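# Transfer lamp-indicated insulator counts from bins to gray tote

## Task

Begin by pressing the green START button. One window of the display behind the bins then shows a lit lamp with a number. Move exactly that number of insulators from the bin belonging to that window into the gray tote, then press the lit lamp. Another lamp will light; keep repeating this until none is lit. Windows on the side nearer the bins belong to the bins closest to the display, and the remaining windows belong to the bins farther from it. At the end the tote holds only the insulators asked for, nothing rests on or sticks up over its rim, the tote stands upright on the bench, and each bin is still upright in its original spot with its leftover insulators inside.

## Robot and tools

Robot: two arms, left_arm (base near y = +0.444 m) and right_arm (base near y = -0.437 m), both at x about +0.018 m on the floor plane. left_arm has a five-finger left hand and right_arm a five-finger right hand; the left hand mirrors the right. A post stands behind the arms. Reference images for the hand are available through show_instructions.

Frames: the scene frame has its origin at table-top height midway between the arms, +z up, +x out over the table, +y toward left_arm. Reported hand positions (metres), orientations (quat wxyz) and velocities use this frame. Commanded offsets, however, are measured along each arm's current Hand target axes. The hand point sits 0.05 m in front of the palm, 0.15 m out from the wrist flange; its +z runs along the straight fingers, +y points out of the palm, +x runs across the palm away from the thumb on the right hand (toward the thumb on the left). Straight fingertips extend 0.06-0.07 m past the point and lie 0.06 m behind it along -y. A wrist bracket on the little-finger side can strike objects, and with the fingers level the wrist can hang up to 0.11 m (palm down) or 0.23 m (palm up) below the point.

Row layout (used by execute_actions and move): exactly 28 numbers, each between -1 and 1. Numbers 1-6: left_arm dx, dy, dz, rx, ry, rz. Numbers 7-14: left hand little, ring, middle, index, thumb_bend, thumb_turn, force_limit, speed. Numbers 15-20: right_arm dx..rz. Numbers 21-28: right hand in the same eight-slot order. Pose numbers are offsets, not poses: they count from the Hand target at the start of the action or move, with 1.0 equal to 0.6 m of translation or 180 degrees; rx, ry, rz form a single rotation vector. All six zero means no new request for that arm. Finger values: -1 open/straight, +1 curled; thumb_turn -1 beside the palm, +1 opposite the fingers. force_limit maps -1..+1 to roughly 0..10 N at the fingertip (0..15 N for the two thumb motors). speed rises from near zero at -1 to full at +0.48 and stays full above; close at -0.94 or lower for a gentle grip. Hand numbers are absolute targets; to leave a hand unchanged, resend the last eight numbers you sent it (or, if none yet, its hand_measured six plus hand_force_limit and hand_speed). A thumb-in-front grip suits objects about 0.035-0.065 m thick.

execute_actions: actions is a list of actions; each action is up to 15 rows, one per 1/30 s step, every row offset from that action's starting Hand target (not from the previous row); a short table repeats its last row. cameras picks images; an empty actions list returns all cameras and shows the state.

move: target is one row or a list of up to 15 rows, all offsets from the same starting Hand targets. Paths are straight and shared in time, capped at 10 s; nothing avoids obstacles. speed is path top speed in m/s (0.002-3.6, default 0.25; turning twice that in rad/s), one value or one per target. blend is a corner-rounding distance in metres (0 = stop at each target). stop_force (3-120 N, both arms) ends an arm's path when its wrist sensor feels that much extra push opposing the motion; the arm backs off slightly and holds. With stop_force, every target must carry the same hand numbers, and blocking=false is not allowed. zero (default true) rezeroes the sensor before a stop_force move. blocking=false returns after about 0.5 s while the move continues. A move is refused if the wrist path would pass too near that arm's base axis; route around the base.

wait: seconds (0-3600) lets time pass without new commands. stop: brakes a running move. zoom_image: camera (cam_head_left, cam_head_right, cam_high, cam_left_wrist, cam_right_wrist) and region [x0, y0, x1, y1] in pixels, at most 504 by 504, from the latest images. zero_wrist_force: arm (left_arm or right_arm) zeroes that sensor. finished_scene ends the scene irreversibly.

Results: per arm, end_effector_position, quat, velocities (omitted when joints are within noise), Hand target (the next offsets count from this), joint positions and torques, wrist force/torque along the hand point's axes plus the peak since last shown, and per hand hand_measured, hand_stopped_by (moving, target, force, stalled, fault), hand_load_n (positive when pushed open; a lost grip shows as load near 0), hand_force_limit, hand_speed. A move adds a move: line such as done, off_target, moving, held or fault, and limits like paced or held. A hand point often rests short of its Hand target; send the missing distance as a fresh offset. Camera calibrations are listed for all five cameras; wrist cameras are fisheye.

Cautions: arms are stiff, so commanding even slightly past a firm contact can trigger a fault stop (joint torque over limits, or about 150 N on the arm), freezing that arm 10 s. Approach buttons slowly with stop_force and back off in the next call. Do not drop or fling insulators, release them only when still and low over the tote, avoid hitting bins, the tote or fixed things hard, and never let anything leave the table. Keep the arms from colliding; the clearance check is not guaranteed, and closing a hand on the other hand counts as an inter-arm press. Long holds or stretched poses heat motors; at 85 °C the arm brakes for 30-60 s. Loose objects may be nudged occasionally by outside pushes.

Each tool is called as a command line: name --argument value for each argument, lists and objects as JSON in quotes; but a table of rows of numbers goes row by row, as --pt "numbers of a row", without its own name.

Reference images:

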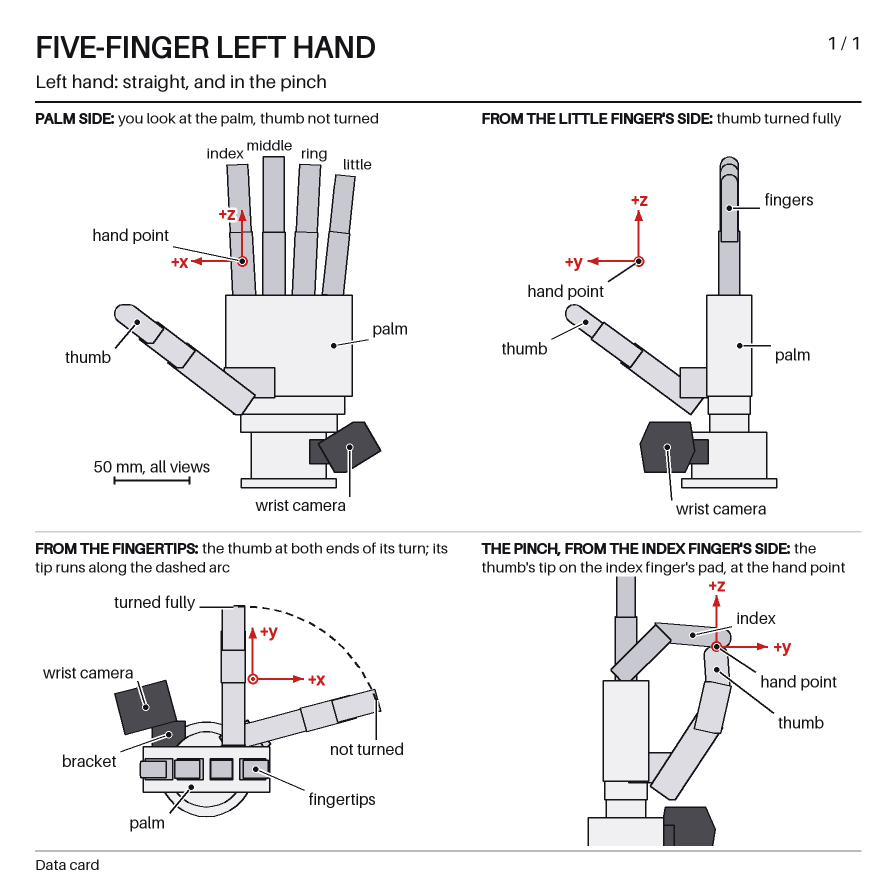

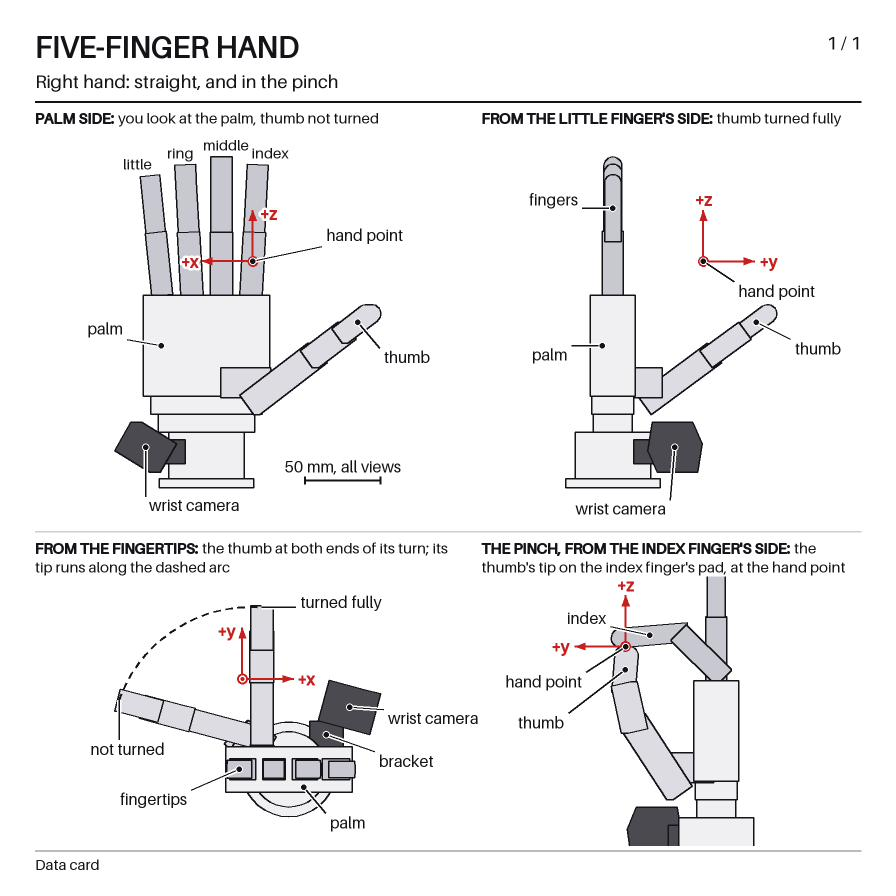

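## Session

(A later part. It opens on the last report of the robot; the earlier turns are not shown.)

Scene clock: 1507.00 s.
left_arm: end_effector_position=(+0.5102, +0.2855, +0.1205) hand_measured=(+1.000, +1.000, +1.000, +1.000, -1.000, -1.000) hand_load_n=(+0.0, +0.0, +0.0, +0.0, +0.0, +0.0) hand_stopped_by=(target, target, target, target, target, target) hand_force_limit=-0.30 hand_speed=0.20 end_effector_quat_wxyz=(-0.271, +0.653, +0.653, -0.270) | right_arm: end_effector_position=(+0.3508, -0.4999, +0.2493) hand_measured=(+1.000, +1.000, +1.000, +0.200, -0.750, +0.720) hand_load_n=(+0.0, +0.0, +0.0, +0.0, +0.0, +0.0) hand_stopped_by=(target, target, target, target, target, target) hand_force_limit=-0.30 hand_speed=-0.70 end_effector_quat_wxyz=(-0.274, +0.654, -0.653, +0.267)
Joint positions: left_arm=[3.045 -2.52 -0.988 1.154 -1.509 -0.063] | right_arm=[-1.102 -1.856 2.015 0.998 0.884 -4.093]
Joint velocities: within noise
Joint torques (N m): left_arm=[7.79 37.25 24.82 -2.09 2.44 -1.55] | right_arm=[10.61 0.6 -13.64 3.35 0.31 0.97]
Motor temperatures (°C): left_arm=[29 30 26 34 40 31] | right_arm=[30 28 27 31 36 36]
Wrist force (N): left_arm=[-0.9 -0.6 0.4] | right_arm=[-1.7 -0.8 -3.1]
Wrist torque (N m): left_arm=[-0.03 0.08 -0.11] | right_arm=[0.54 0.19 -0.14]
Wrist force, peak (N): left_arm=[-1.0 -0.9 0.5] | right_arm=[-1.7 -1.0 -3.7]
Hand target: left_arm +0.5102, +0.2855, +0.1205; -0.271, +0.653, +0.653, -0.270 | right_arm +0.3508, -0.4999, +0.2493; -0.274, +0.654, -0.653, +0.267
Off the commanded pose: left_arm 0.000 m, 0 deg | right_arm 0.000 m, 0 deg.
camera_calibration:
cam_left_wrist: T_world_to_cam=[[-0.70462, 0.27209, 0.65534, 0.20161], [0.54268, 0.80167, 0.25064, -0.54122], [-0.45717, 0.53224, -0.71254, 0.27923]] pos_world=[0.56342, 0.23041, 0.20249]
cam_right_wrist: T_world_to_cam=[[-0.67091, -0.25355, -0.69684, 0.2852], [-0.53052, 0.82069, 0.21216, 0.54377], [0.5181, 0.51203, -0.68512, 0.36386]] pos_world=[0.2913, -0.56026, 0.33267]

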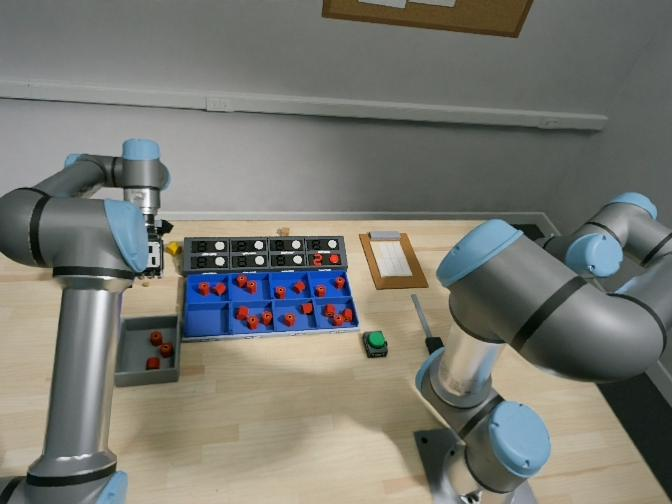

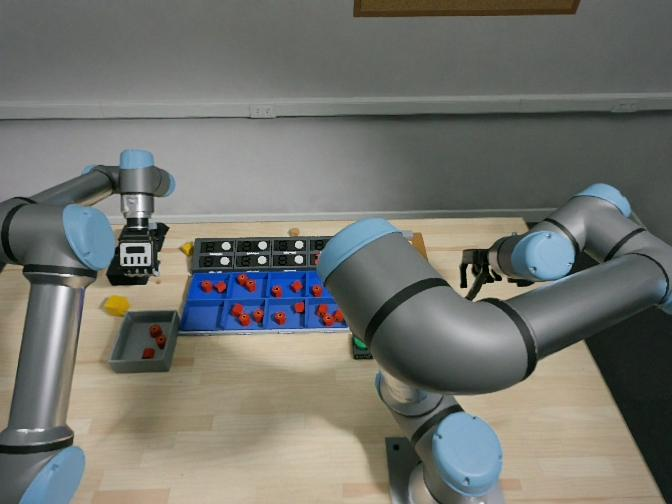

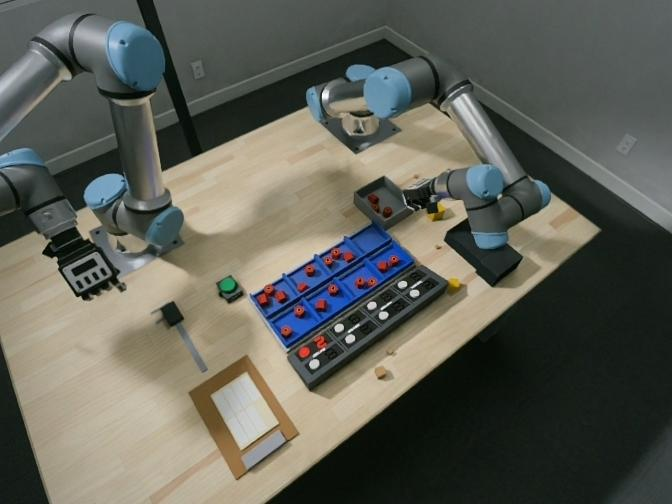

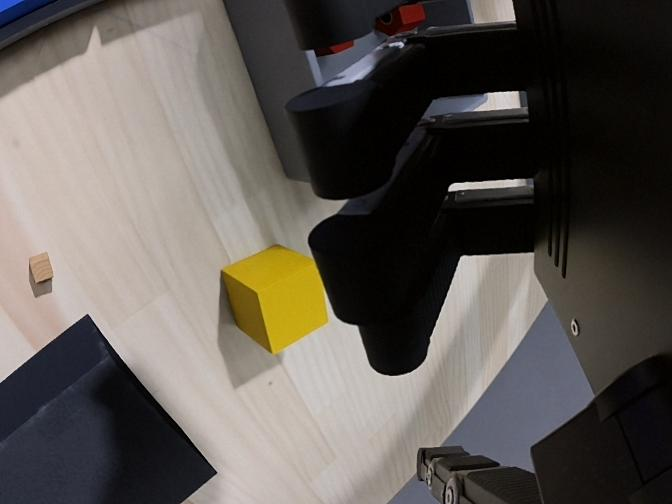

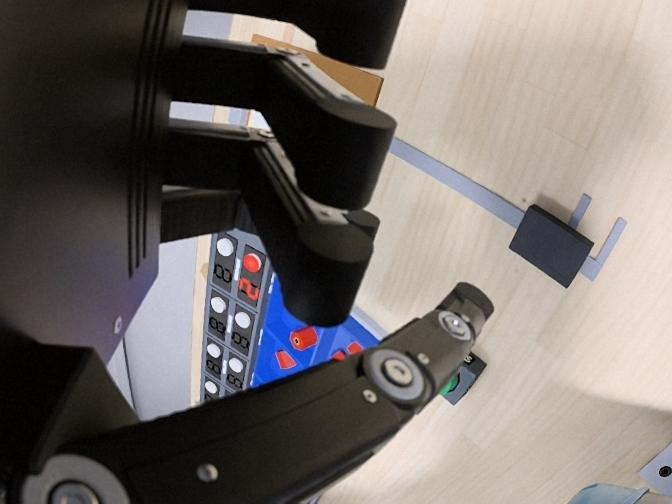

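move --pt "-0.0125 0.0943 0.0943 0 0 0 1 1 1 1 -1 -1 -0.3 0.2 0 0 0 0 0 0 1 1 1 0.2 -0.75 0.72 -0.3 -0.7" --pt "-0.0125 0.1302 0.1302 0 0 0 1 1 1 1 -1 -1 -0.3 0.2 0 0 0 0 0 0 1 1 1 0.2 -0.75 0.72 -0.3 -0.7" --speed '[0.1,0.02]' --stop_force 4 --cameras '["cam_head_right"]'

move --target '[0,-0.0707,0.0707,0,0,0,1,1,1,1,-1,-1,-0.3,0.2,0,0,0,0,0,0,1,1,1,0.2,-0.75,0.72,-0.3,-0.7]' --speed 0.03 --stop_force 15 --cameras '["cam_head_left","cam_head_right","cam_high","cam_left_wrist"]'

Scene clock: 1528.97 s.
left_arm: end_effector_position=(+0.5102, +0.2781, +0.0100) hand_measured=(+1.000, +1.000, +1.000, +1.000, -1.000, -1.000) hand_load_n=(+0.0, +0.0, +0.0, +0.0, +0.0, -0.5) hand_stopped_by=(target, target, target, target, target, target) hand_force_limit=-0.30 hand_speed=0.20 end_effector_quat_wxyz=(-0.271, +0.653, +0.653, -0.270) | right_arm: end_effector_position=(+0.3508, -0.4999, +0.2493) hand_measured=(+1.000, +1.000, +1.000, +0.200, -0.750, +0.720) hand_load_n=(+0.0, +0.0, +0.0, +0.0, +0.0, +0.0) hand_stopped_by=(target, target, target, target, target, target) hand_force_limit=-0.30 hand_speed=-0.70 end_effector_quat_wxyz=(-0.274, +0.654, -0.653, +0.267)
Joint positions: left_arm=[3.034 -2.66 -1.017 1.324 -1.501 -0.071] | right_arm=[-1.102 -1.856 2.015 0.998 0.884 -4.093]
Joint torques (N m): left_arm=[7.88 61.62 23.12 -4.5 -2.19 1.25] | right_arm=[10.01 0.39 -14.17 3.44 0.35 0.69]
Wrist force (N): left_arm=[-1.1 -0.7 0.4] | right_arm=[-1.6 -0.8 -3.4]
Wrist torque (N m): left_arm=[-0.03 0.10 -0.03] | right_arm=[0.55 0.18 -0.13]
Wrist force, peak (N): left_arm=[-1.1 -1.4 -0.2] | right_arm=[-1.8 -1.2 -3.8]
Hand target: left_arm +0.5102, +0.2781, +0.0100; -0.271, +0.653, +0.653, -0.270 | right_arm +0.3508, -0.4999, +0.2493; -0.274, +0.654, -0.653, +0.267
Off the commanded pose: left_arm 0.000 m, 0 deg | right_arm 0.000 m, 0 deg.
move: done

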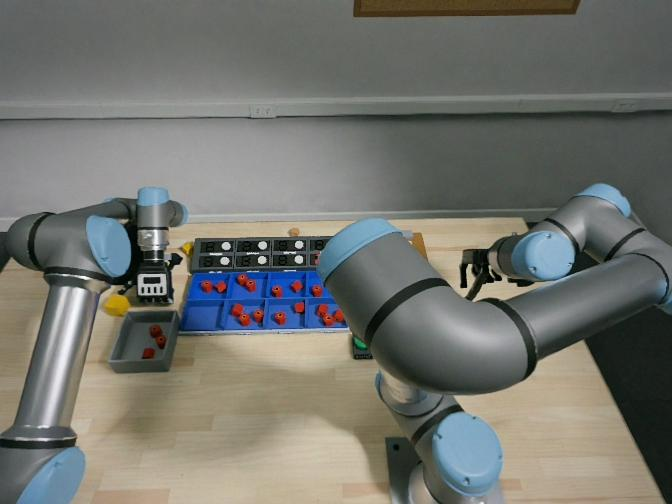

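Scene clock: 1531.93 s.
left_arm: end_effector_position=(+0.4502, +0.2782, +0.0100) hand_measured=(+1.000, +1.000, +1.000, +1.000, -1.000, -1.000) hand_load_n=(+0.0, +0.0, +0.0, +0.0, +0.0, -0.5) hand_stopped_by=(target, target, target, target, target, target) hand_force_limit=-0.30 hand_speed=0.20 end_effector_quat_wxyz=(-0.271, +0.653, +0.653, -0.270) | right_arm: end_effector_position=(+0.3508, -0.4999, +0.2493) hand_measured=(+1.000, +1.000, +1.000, +0.200, -0.750, +0.720) hand_load_n=(+0.0, +0.0, +0.0, +0.0, +0.0, +0.0) hand_stopped_by=(target, target, target, target, target, target) hand_force_limit=-0.30 hand_speed=-0.70 end_effector_quat_wxyz=(-0.274, +0.654, -0.653, +0.267)
Joint positions: left_arm=[3.023 -2.537 -1.28 1.464 -1.494 -0.078] | right_arm=[-1.102 -1.856 2.015 0.998 0.884 -4.093]
Joint torques (N m): left_arm=[6.13 34.28 21.65 -3.75 -0.24 0.96] | right_arm=[9.83 0.55 -13.61 3.48 0.12 0.59]
Wrist force (N): left_arm=[-0.9 -0.8 0.3] | right_arm=[-1.3 -0.9 -3.2]
Wrist torque (N m): left_arm=[-0.04 0.06 -0.02] | right_arm=[0.53 0.13 -0.10]
Wrist force, peak (N): left_arm=[-1.1 -0.9 0.1] | right_arm=[-1.7 -1.1 -3.6]
Hand target: left_arm +0.4502, +0.2782, +0.0100; -0.271, +0.653, +0.653, -0.270 | right_arm +0.3508, -0.4999, +0.2493; -0.274, +0.654, -0.653, +0.267
Off the commanded pose: left_arm 0.000 m, 0 deg | right_arm 0.000 m, 0 deg.
move: done
cam_left_wrist: T_world_to_cam=[[-0.70462, 0.27209, 0.65534, 0.23373], [0.54268, 0.80167, 0.25064, -0.47512], [-0.45717, 0.53224, -0.71254, 0.17695]] pos_world=[0.50342, 0.22311, 0.09199]

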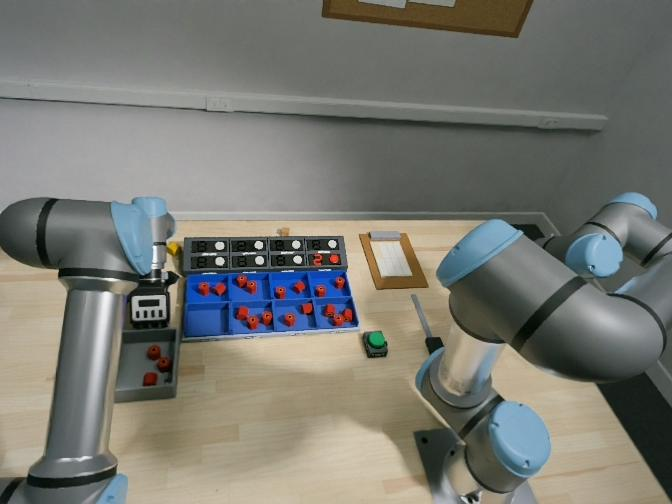

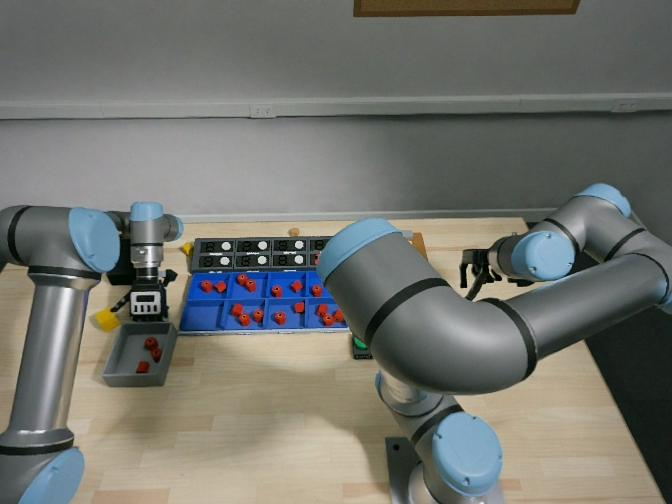

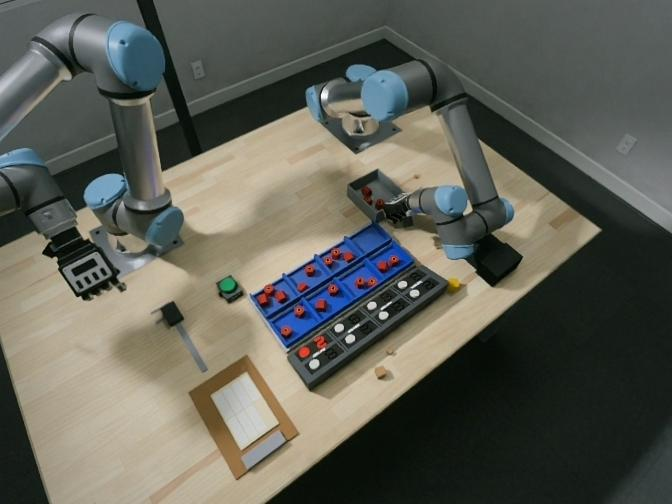

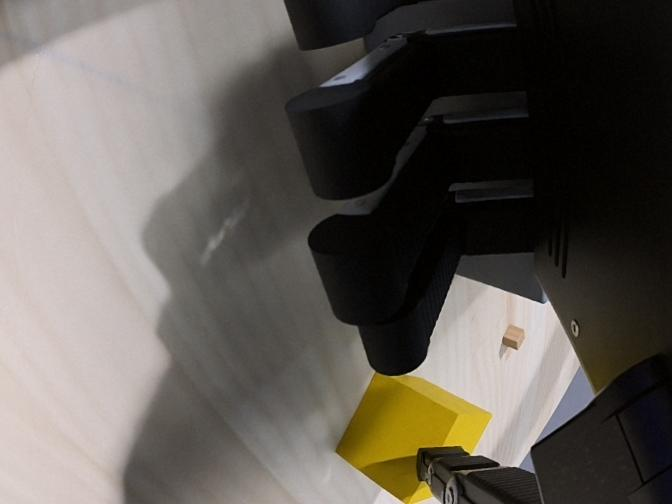

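move --target '[0,-0.0460,0.0460,0,0,0,1,1,1,1,-1,-1,-0.3,0.2,0,0,0,0,0,0,1,1,1,0.2,-0.75,0.72,-0.3,-0.7]' --speed 0.03 --stop_force 15 --cameras '["cam_head_left","cam_head_right","cam_high","cam_left_wrist"]'

move --pt "0 0.0471 -0.0471 0 0 0 1 1 1 1 -1 -1 -0.3 0.2 0 0 0 0 0 0 1 1 1 0.2 -0.75 0.72 -0.3 -0.7" --pt "0 -0.1650 -0.2592 0 0 0 1 1 1 1 -1 -1 -0.3 0.2 0 0 0 0 0 0 1 1 1 0.2 -0.75 0.72 -0.3 -0.7" --speed '[0.06,0.15]' --cameras '["cam_head_left","cam_head_right","cam_high","cam_left_wrist"]'

Scene clock: 1542.47 s.
left_arm: end_effector_position=(+0.4112, +0.2782, +0.0100) hand_measured=(+1.000, +1.000, +1.000, +1.000, -1.000, -1.000) hand_load_n=(+0.0, +0.0, +0.0, +0.0, +0.0, +0.0) hand_stopped_by=(target, target, target, target, target, target) hand_force_limit=-0.30 hand_speed=0.20 end_effector_quat_wxyz=(-0.271, +0.653, +0.653, -0.270) | right_arm: end_effector_position=(+0.3508, -0.4999, +0.2493) hand_measured=(+1.000, +1.000, +1.000, +0.200, -0.750, +0.720) hand_load_n=(+0.0, +0.0, +0.0, +0.0, +0.0, +0.0) hand_stopped_by=(target, target, target, target, target, target) hand_force_limit=-0.30 hand_speed=-0.70 end_effector_quat_wxyz=(-0.274, +0.654, -0.653, +0.267)
Joint positions: left_arm=[3.016 -2.468 -1.428 1.543 -1.488 -0.084] | right_arm=[-1.102 -1.856 2.015 0.998 0.884 -4.093]
Joint torques (N m): left_arm=[7.12 32.93 21.73 -4.44 -0.76 0.95] | right_arm=[9.23 -0.07 -13.18 3.29 0.3 0.39]
Wrist force (N): left_arm=[-0.9 -0.7 0.3] | right_arm=[-1.5 -1.0 -3.3]
Wrist torque (N m): left_arm=[-0.02 0.06 -0.01] | right_arm=[0.52 0.17 -0.12]
Wrist force, peak (N): left_arm=[-1.1 -0.8 0.4] | right_arm=[-1.8 -1.0 -3.7]
Hand target: left_arm +0.4112, +0.2782, +0.0100; -0.271, +0.653, +0.653, -0.270 | right_arm +0.3508, -0.4999, +0.2493; -0.274, +0.654, -0.653, +0.267
Off the commanded pose: left_arm 0.000 m, 0 deg | right_arm 0.000 m, 0 deg.
move: done
cam_left_wrist: T_world_to_cam=[[-0.7046, 0.27216, 0.65534, 0.20623], [0.54269, 0.8017, 0.25054, -0.45395], [-0.4572, 0.53217, -0.71257, 0.15915]] pos_world=[0.46442, 0.22311, 0.09199]

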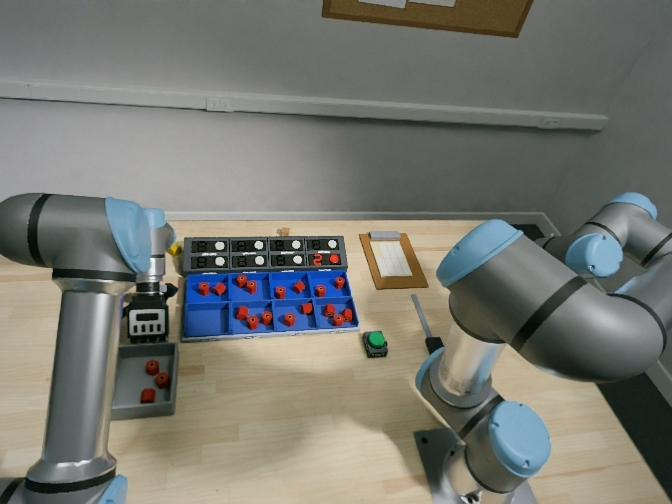

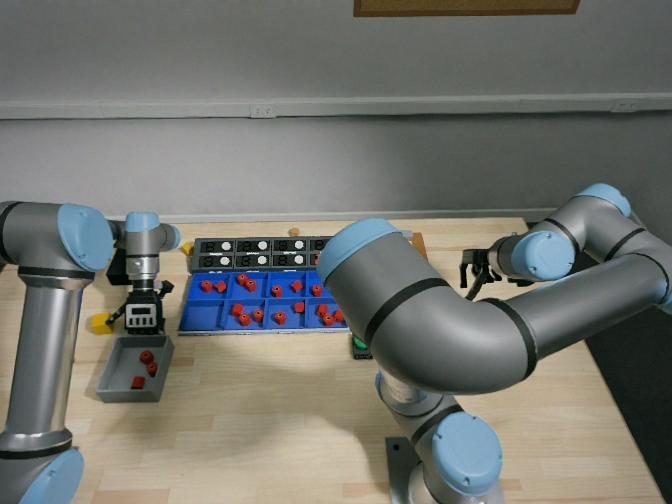

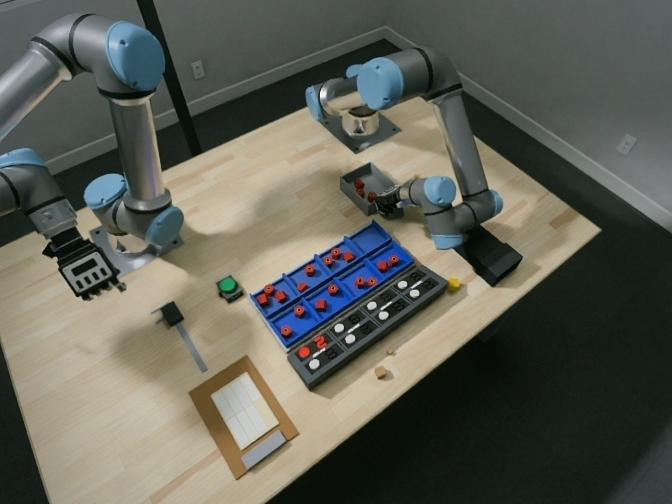

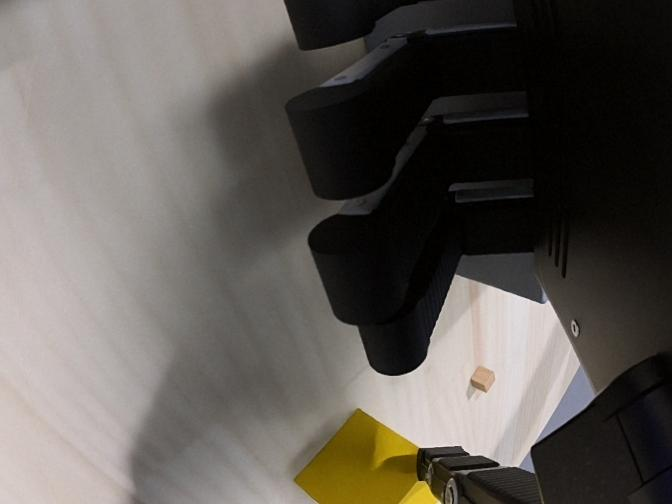

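Scene clock: 1544.93 s.
left_arm: end_effector_position=(+0.4512, +0.2780, +0.1899) hand_measured=(+1.000, +1.000, +1.000, +1.000, -1.000, -1.000) hand_load_n=(+0.0, +0.0, +0.0, +0.0, +0.0, +0.0) hand_stopped_by=(target, target, target, target, target, target) hand_force_limit=-0.30 hand_speed=0.20 end_effector_quat_wxyz=(-0.271, +0.654, +0.653, -0.270) | right_arm: end_effector_position=(+0.3508, -0.4999, +0.2493) hand_measured=(+1.000, +1.000, +1.000, +0.200, -0.750, +0.720) hand_load_n=(+0.0, +0.0, +0.0, +0.0, +0.0, +0.0) hand_stopped_by=(target, target, target, target, target, target) hand_force_limit=-0.30 hand_speed=-0.70 end_effector_quat_wxyz=(-0.274, +0.654, -0.653, +0.267)
Joint positions: left_arm=[3.023 -2.317 -1.177 1.142 -1.494 -0.079] | right_arm=[-1.102 -1.856 2.015 0.998 0.884 -4.093]
Joint torques (N m): left_arm=[-6.75 39 11.48 -4.82 2.51 -1.69] | right_arm=[9.83 -0.15 -13.98 3.54 0.31 0.24]
Wrist force (N): left_arm=[-1.0 -0.5 0.4] | right_arm=[-1.4 -0.8 -3.3]
Wrist torque (N m): left_arm=[-0.01 0.08 -0.10] | right_arm=[0.56 0.15 -0.11]
Wrist force, peak (N): left_arm=[-0.8 -1.9 -0.7] | right_arm=[-1.6 -1.2 -3.6]
Hand target: left_arm +0.4511, +0.2780, +0.1900; -0.271, +0.653, +0.653, -0.270 | right_arm +0.3508, -0.4999, +0.2493; -0.274, +0.654, -0.653, +0.267
Off the commanded pose: left_arm 0.000 m, 0 deg | right_arm 0.000 m, 0 deg.
move: done
cam_left_wrist: T_world_to_cam=[[-0.70475, 0.27215, 0.65518, 0.11662], [0.54267, 0.80165, 0.25074, -0.52055], [-0.45698, 0.53226, -0.71265, 0.30558]] pos_world=[0.50432, 0.22291, 0.27189]

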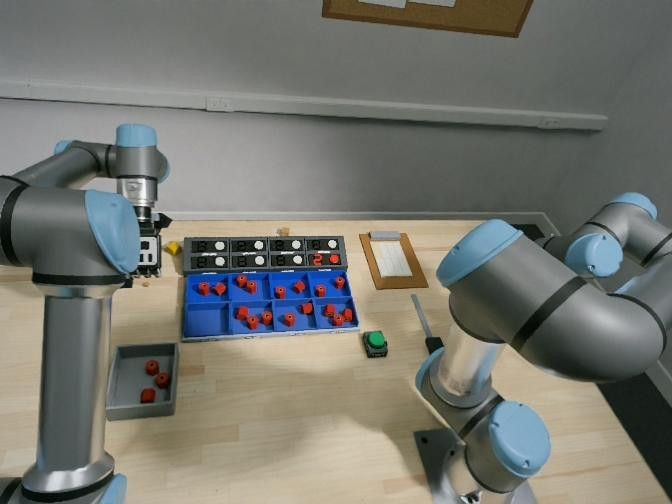

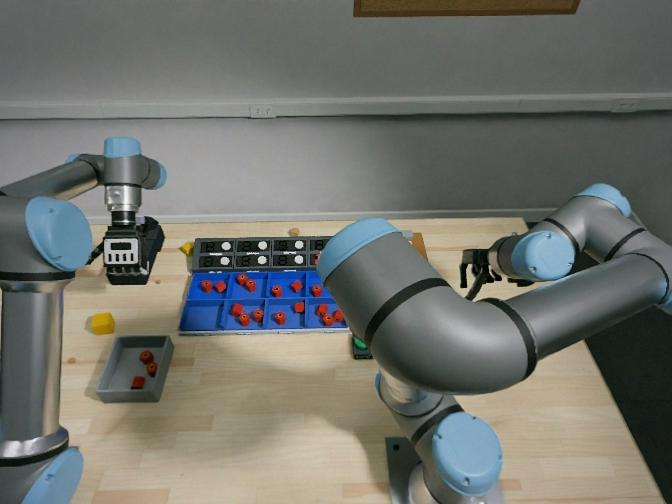

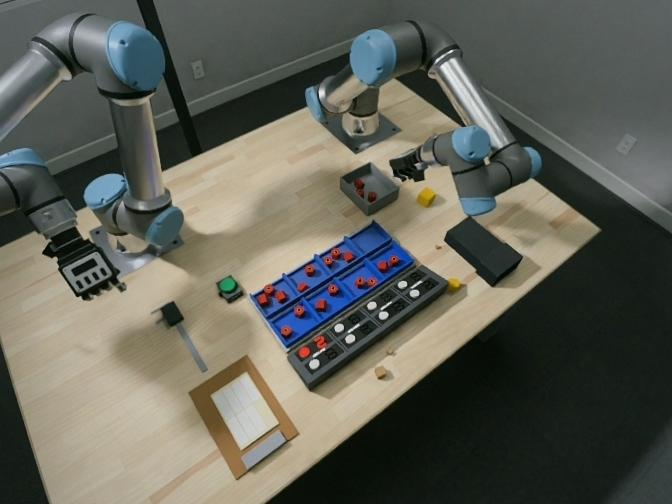

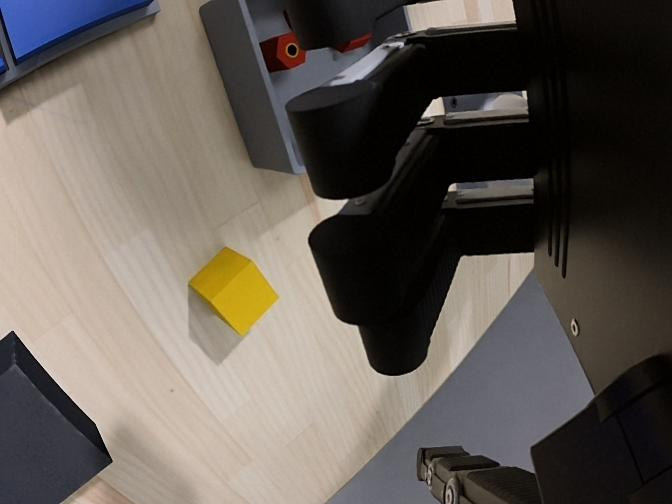

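zoom_image --camera "cam_head_right" --region '[60, 300, 220, 420]'

zoom_image --camera "cam_high" --region '[300, 140, 460, 260]'

Scaled by 3.150.

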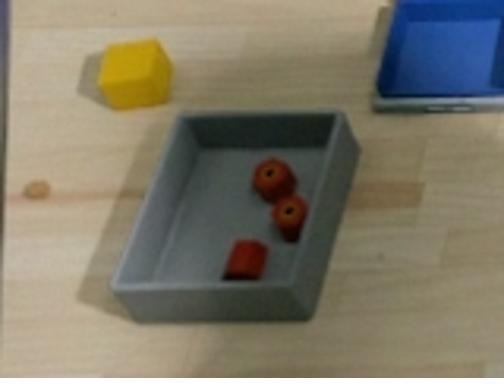

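Scaled by 3.150.

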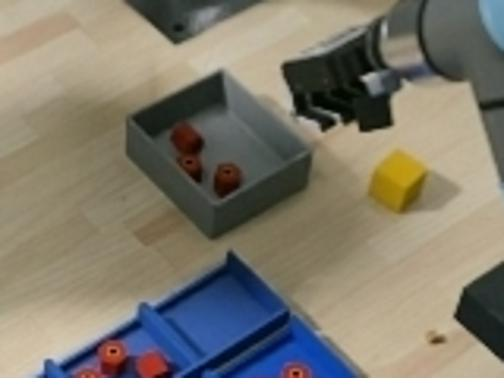

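move --pt "0.2367 -0.1722 0.1722 0 0 0 1 1 1 1 -1 -1 -0.3 0.2 0 0 0 0 0 0 1 1 1 0.2 -0.75 0.72 -0.3 -0.7" --pt "0.2367 -0.0071 0.3372 0 0 0 1 1 1 1 -1 -1 -0.3 0.2 0 0 0 0 0 0 1 1 1 0.2 -0.75 0.72 -0.3 -0.7" --speed '[0.15,0.1]' --cameras '["cam_head_left","cam_head_right","cam_high","cam_left_wrist"]'

Scene clock: 1579.30 s.
left_arm: end_effector_position=(+0.3051, +0.4203, +0.0501) hand_measured=(+1.000, +1.000, +1.000, +1.000, -1.000, -1.000) hand_load_n=(+0.0, +0.0, +0.0, +0.0, +0.0, -0.5) hand_stopped_by=(target, target, target, target, target, target) hand_force_limit=-0.30 hand_speed=0.20 end_effector_quat_wxyz=(-0.271, +0.653, +0.653, -0.270) | right_arm: end_effector_position=(+0.3508, -0.4999, +0.2493) hand_measured=(+1.000, +1.000, +1.000, +0.200, -0.750, +0.720) hand_load_n=(+0.0, +0.0, +0.0, +0.0, +0.0, +0.0) hand_stopped_by=(target, target, target, target, target, target) hand_force_limit=-0.30 hand_speed=-0.70 end_effector_quat_wxyz=(-0.274, +0.654, -0.653, +0.267)
Joint positions: left_arm=[3.323 -2.17 -1.899 1.722 -1.705 0.135] | right_arm=[-1.102 -1.856 2.015 0.998 0.884 -4.093]
Joint torques (N m): left_arm=[7.2 31.79 18.58 -1.93 -2.79 1.59] | right_arm=[10.41 0.12 -14.46 3.31 0.15 0.13]
Wrist force (N): left_arm=[-0.8 -0.9 0.2] | right_arm=[-1.6 -0.8 -3.2]
Wrist torque (N m): left_arm=[-0.04 0.07 -0.03] | right_arm=[0.55 0.18 -0.13]
Wrist force, peak (N): left_arm=[-2.1 0.1 -0.6] | right_arm=[-1.7 -0.9 -3.8]
Hand target: left_arm +0.3052, +0.4203, +0.0501; -0.271, +0.653, +0.653, -0.270 | right_arm +0.3508, -0.4999, +0.2493; -0.274, +0.654, -0.653, +0.267
Off the commanded pose: left_arm 0.000 m, 0 deg | right_arm 0.000 m, 0 deg.
move: done
cam_left_wrist: T_world_to_cam=[[-0.70443, 0.27216, 0.65552, 0.06643], [0.54275, 0.80171, 0.25038, -0.52034], [-0.45739, 0.53216, -0.71246, 0.06365]] pos_world=[0.35832, 0.36521, 0.13209]

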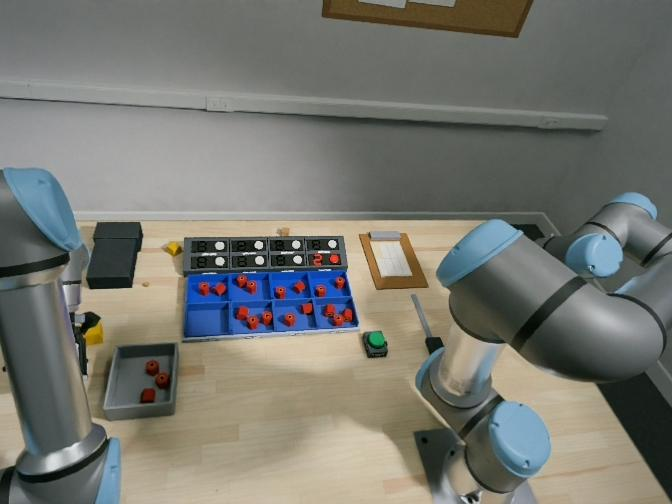

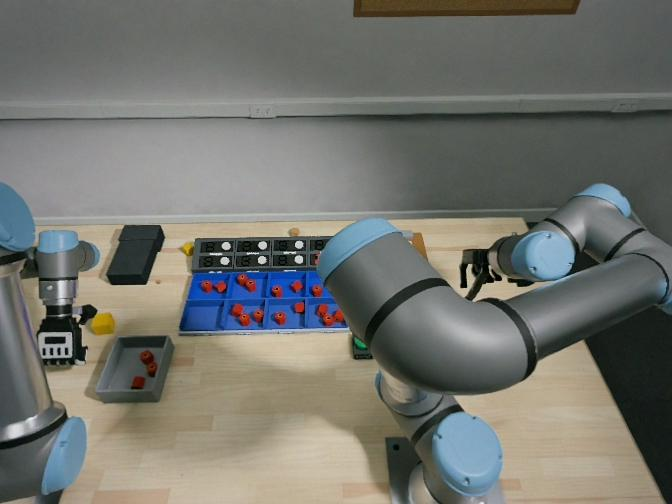

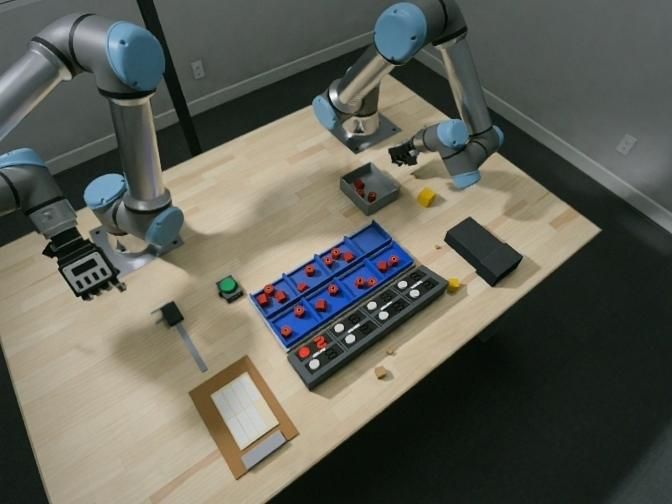

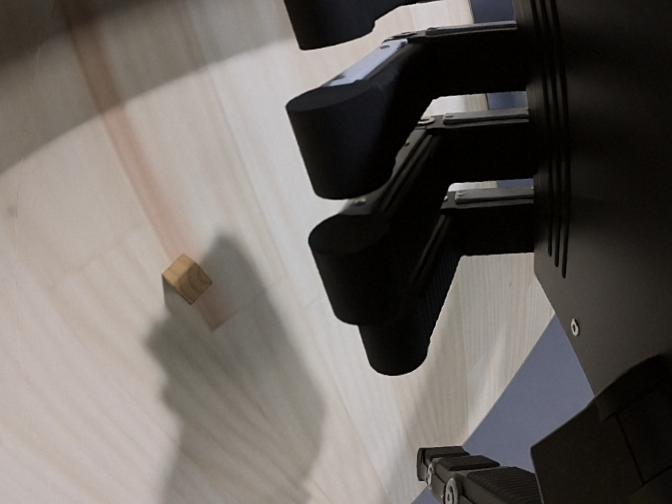

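move --target '[0,0.0471,0.0471,0,0,0,1,1,1,1,-1,-1,-0.3,0.2,0,0,0,0,0,0,1,1,1,0.2,-0.75,0.72,-0.3,-0.7]' --speed 0.04 --stop_force 4

move --target '[-0.1167,0,0,0,0,0,1,1,1,1,-1,-1,-0.3,0.2,0,0,0,0,0,0,1,1,1,0.2,-0.75,0.72,-0.3,-0.7]' --speed 0.03 --stop_force 10 --cameras '["cam_head_left","cam_head_right","cam_high"]'

Scene clock: 1588.20 s.
left_arm: end_effector_position=(+0.3052, +0.4203, +0.0101) hand_measured=(+1.000, +1.000, +1.000, +1.000, -1.000, -1.000) hand_load_n=(+0.0, +0.0, +0.0, +0.0, -0.5, +0.0) hand_stopped_by=(target, target, target, target, target, target) hand_force_limit=-0.30 hand_speed=0.20 end_effector_quat_wxyz=(-0.271, +0.653, +0.653, -0.270) | right_arm: end_effector_position=(+0.3508, -0.4999, +0.2493) hand_measured=(+1.000, +1.000, +1.000, +0.200, -0.750, +0.720) hand_load_n=(+0.0, +0.0, +0.0, +0.0, +0.0, +0.0) hand_stopped_by=(target, target, target, target, target, target) hand_force_limit=-0.30 hand_speed=-0.70 end_effector_quat_wxyz=(-0.274, +0.654, -0.653, +0.267)
Joint positions: left_arm=[3.323 -2.252 -1.904 1.809 -1.706 0.135] | right_arm=[-1.102 -1.856 2.015 0.998 0.884 -4.093]
Joint torques (N m): left_arm=[8.26 44.61 15.32 -2.52 -2.8 1.7] | right_arm=[9.56 -0.26 -13.69 3.47 0.16 -0.2]
Wrist force (N): left_arm=[-0.8 -1.0 0.3] | right_arm=[-1.7 -1.0 -3.2]
Wrist torque (N m): left_arm=[-0.06 0.07 -0.04] | right_arm=[0.52 0.19 -0.13]
Wrist force, peak (N): left_arm=[-0.7 -1.5 0.1] | right_arm=[-1.8 -1.2 -3.7]
Hand target: left_arm +0.3052, +0.4204, +0.0101; -0.271, +0.653, +0.653, -0.270 | right_arm +0.3508, -0.4999, +0.2493; -0.274, +0.654, -0.653, +0.267
Off the commanded pose: left_arm 0.000 m, 0 deg | right_arm 0.000 m, 0 deg.
move: done

Scene clock: 1591.47 s.
left_arm: end_effector_position=(+0.3051, +0.3503, +0.0100) hand_measured=(+1.000, +1.000, +1.000, +1.000, -1.000, -1.000) hand_load_n=(+0.0, +0.0, +0.0, +0.0, +0.0, -0.5) hand_stopped_by=(target, target, target, target, target, target) hand_force_limit=-0.30 hand_speed=0.20 end_effector_quat_wxyz=(-0.271, +0.653, +0.653, -0.270) | right_arm: end_effector_position=(+0.3508, -0.4999, +0.2493) hand_measured=(+1.000, +1.000, +1.000, +0.200, -0.750, +0.720) hand_load_n=(+0.0, +0.0, +0.0, +0.0, +0.0, -0.5) hand_stopped_by=(target, target, target, target, target, target) hand_force_limit=-0.30 hand_speed=-0.70 end_effector_quat_wxyz=(-0.274, +0.654, -0.653, +0.267)
Joint positions: left_arm=[3.154 -2.273 -1.859 1.776 -1.586 0.014] | right_arm=[-1.102 -1.856 2.015 0.998 0.884 -4.093]
Joint torques (N m): left_arm=[8.44 45.54 -0.55 -1.74 -2.76 1.77] | right_arm=[9.84 0.42 -14.25 3.32 0.12 -0.18]
Wrist force (N): left_arm=[-1.0 -0.6 0.3] | right_arm=[-1.8 -1.1 -3.1]
Wrist torque (N m): left_arm=[-0.01 0.11 -0.06] | right_arm=[0.50 0.21 -0.14]
Wrist force, peak (N): left_arm=[-1.0 -1.2 0.5] | right_arm=[-2.1 -1.2 -3.5]
Hand target: left_arm +0.3052, +0.3503, +0.0100; -0.271, +0.653, +0.653, -0.270 | right_arm +0.3508, -0.4999, +0.2493; -0.274, +0.654, -0.653, +0.267
Off the commanded pose: left_arm 0.000 m, 0 deg | right_arm 0.000 m, 0 deg.
move: done

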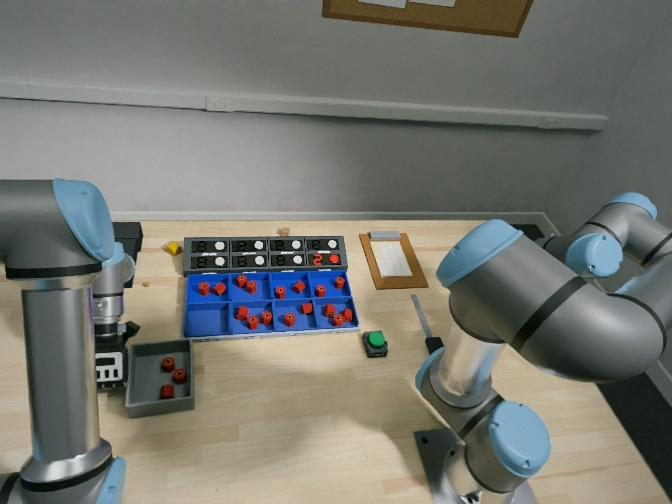

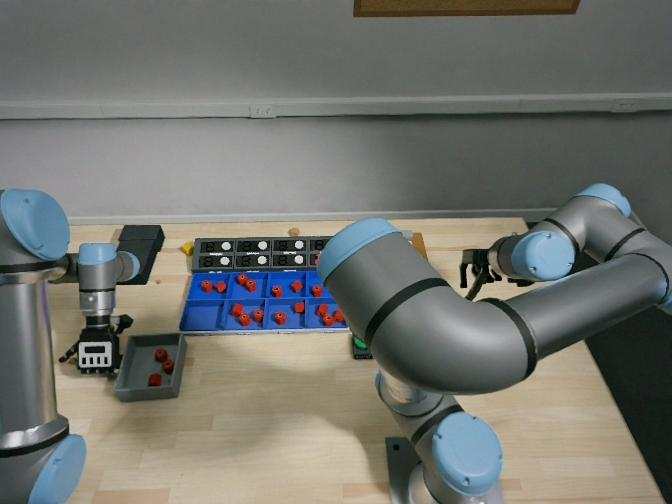

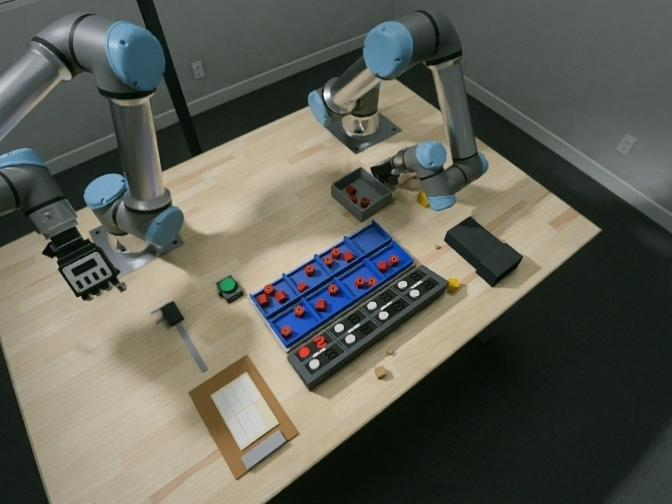

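move --target '[-0.1667,0,0,0,0,0,1,1,1,1,-1,-1,-0.3,0.2,0,0,0,0,0,0,1,1,1,0.2,-0.75,0.72,-0.3,-0.7]' --speed 0.04 --stop_force 10 --cameras '["cam_head_left","cam_head_right","cam_high"]'

Scene clock: 1598.50 s.
left_arm: end_effector_position=(+0.3051, +0.2503, +0.0099) hand_measured=(+1.000, +1.000, +1.000, +1.000, -1.000, -1.000) hand_load_n=(+0.0, +0.0, +0.0, +0.0, +0.0, +0.0) hand_stopped_by=(target, target, target, target, target, target) hand_force_limit=-0.30 hand_speed=0.20 end_effector_quat_wxyz=(-0.271, +0.653, +0.653, -0.270) | right_arm: end_effector_position=(+0.3508, -0.4999, +0.2493) hand_measured=(+1.000, +1.000, +1.000, +0.200, -0.750, +0.720) hand_load_n=(+0.0, +0.0, +0.0, +0.0, +0.0, +0.0) hand_stopped_by=(target, target, target, target, target, target) hand_force_limit=-0.30 hand_speed=-0.70 end_effector_quat_wxyz=(-0.274, +0.654, -0.653, +0.267)
Joint positions: left_arm=[2.927 -2.329 -1.732 1.715 -1.426 -0.148] | right_arm=[-1.102 -1.856 2.015 0.998 0.884 -4.093]
Joint torques (N m): left_arm=[8.28 46.88 0.07 -2.02 -2.5 1.73] | right_arm=[10.27 -0.11 -13.58 3.4 0.11 -0.39]
Wrist force (N): left_arm=[-1.0 -0.9 0.4] | right_arm=[-1.8 -1.0 -3.4]
Wrist torque (N m): left_arm=[-0.05 0.10 -0.06] | right_arm=[0.54 0.20 -0.14]
Wrist force, peak (N): left_arm=[-1.3 -0.9 0.6] | right_arm=[-1.9 -1.2 -3.5]
Hand target: left_arm +0.3051, +0.2503, +0.0099; -0.271, +0.653, +0.653, -0.270 | right_arm +0.3508, -0.4999, +0.2493; -0.274, +0.654, -0.653, +0.267
Off the commanded pose: left_arm 0.000 m, 0 deg | right_arm 0.000 m, 0 deg.
move: done

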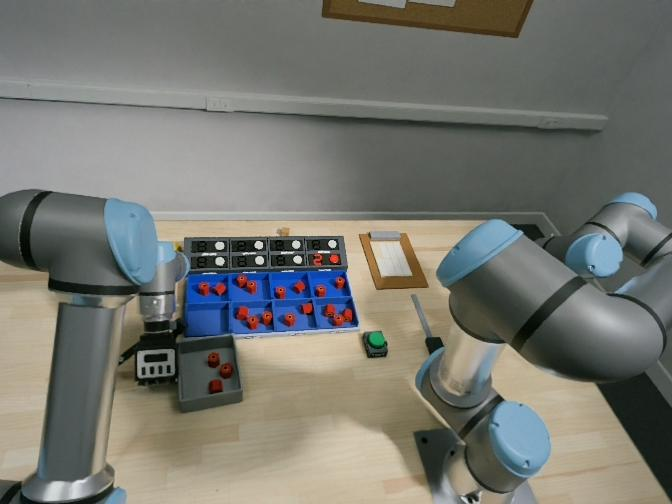

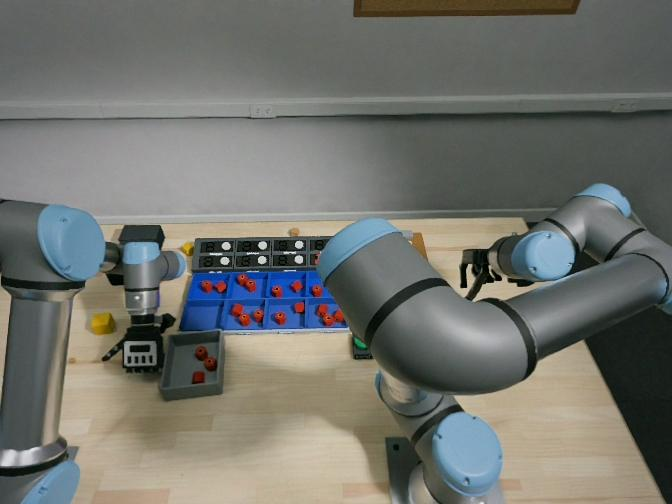

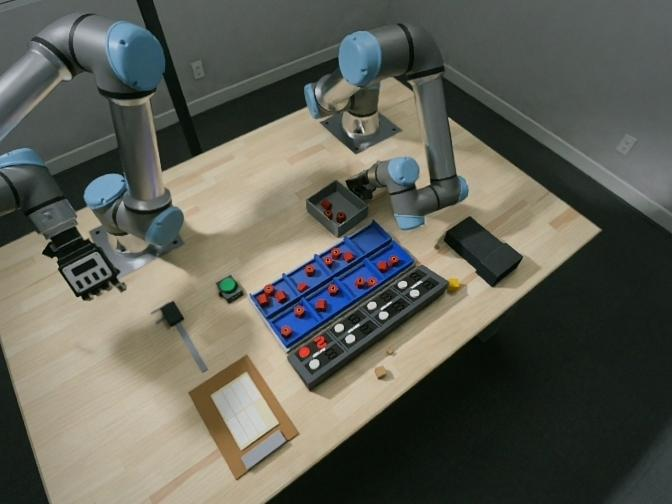

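zoom_image --camera "cam_head_right" --region '[120, 300, 280, 420]'

Scaled by 3.150.

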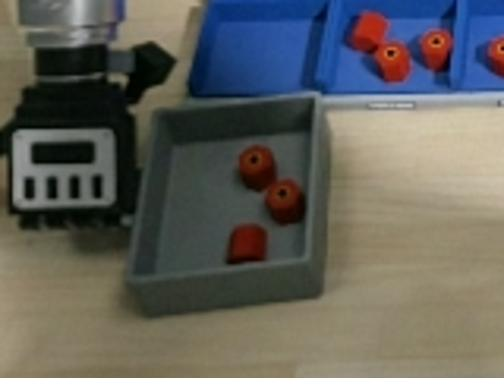

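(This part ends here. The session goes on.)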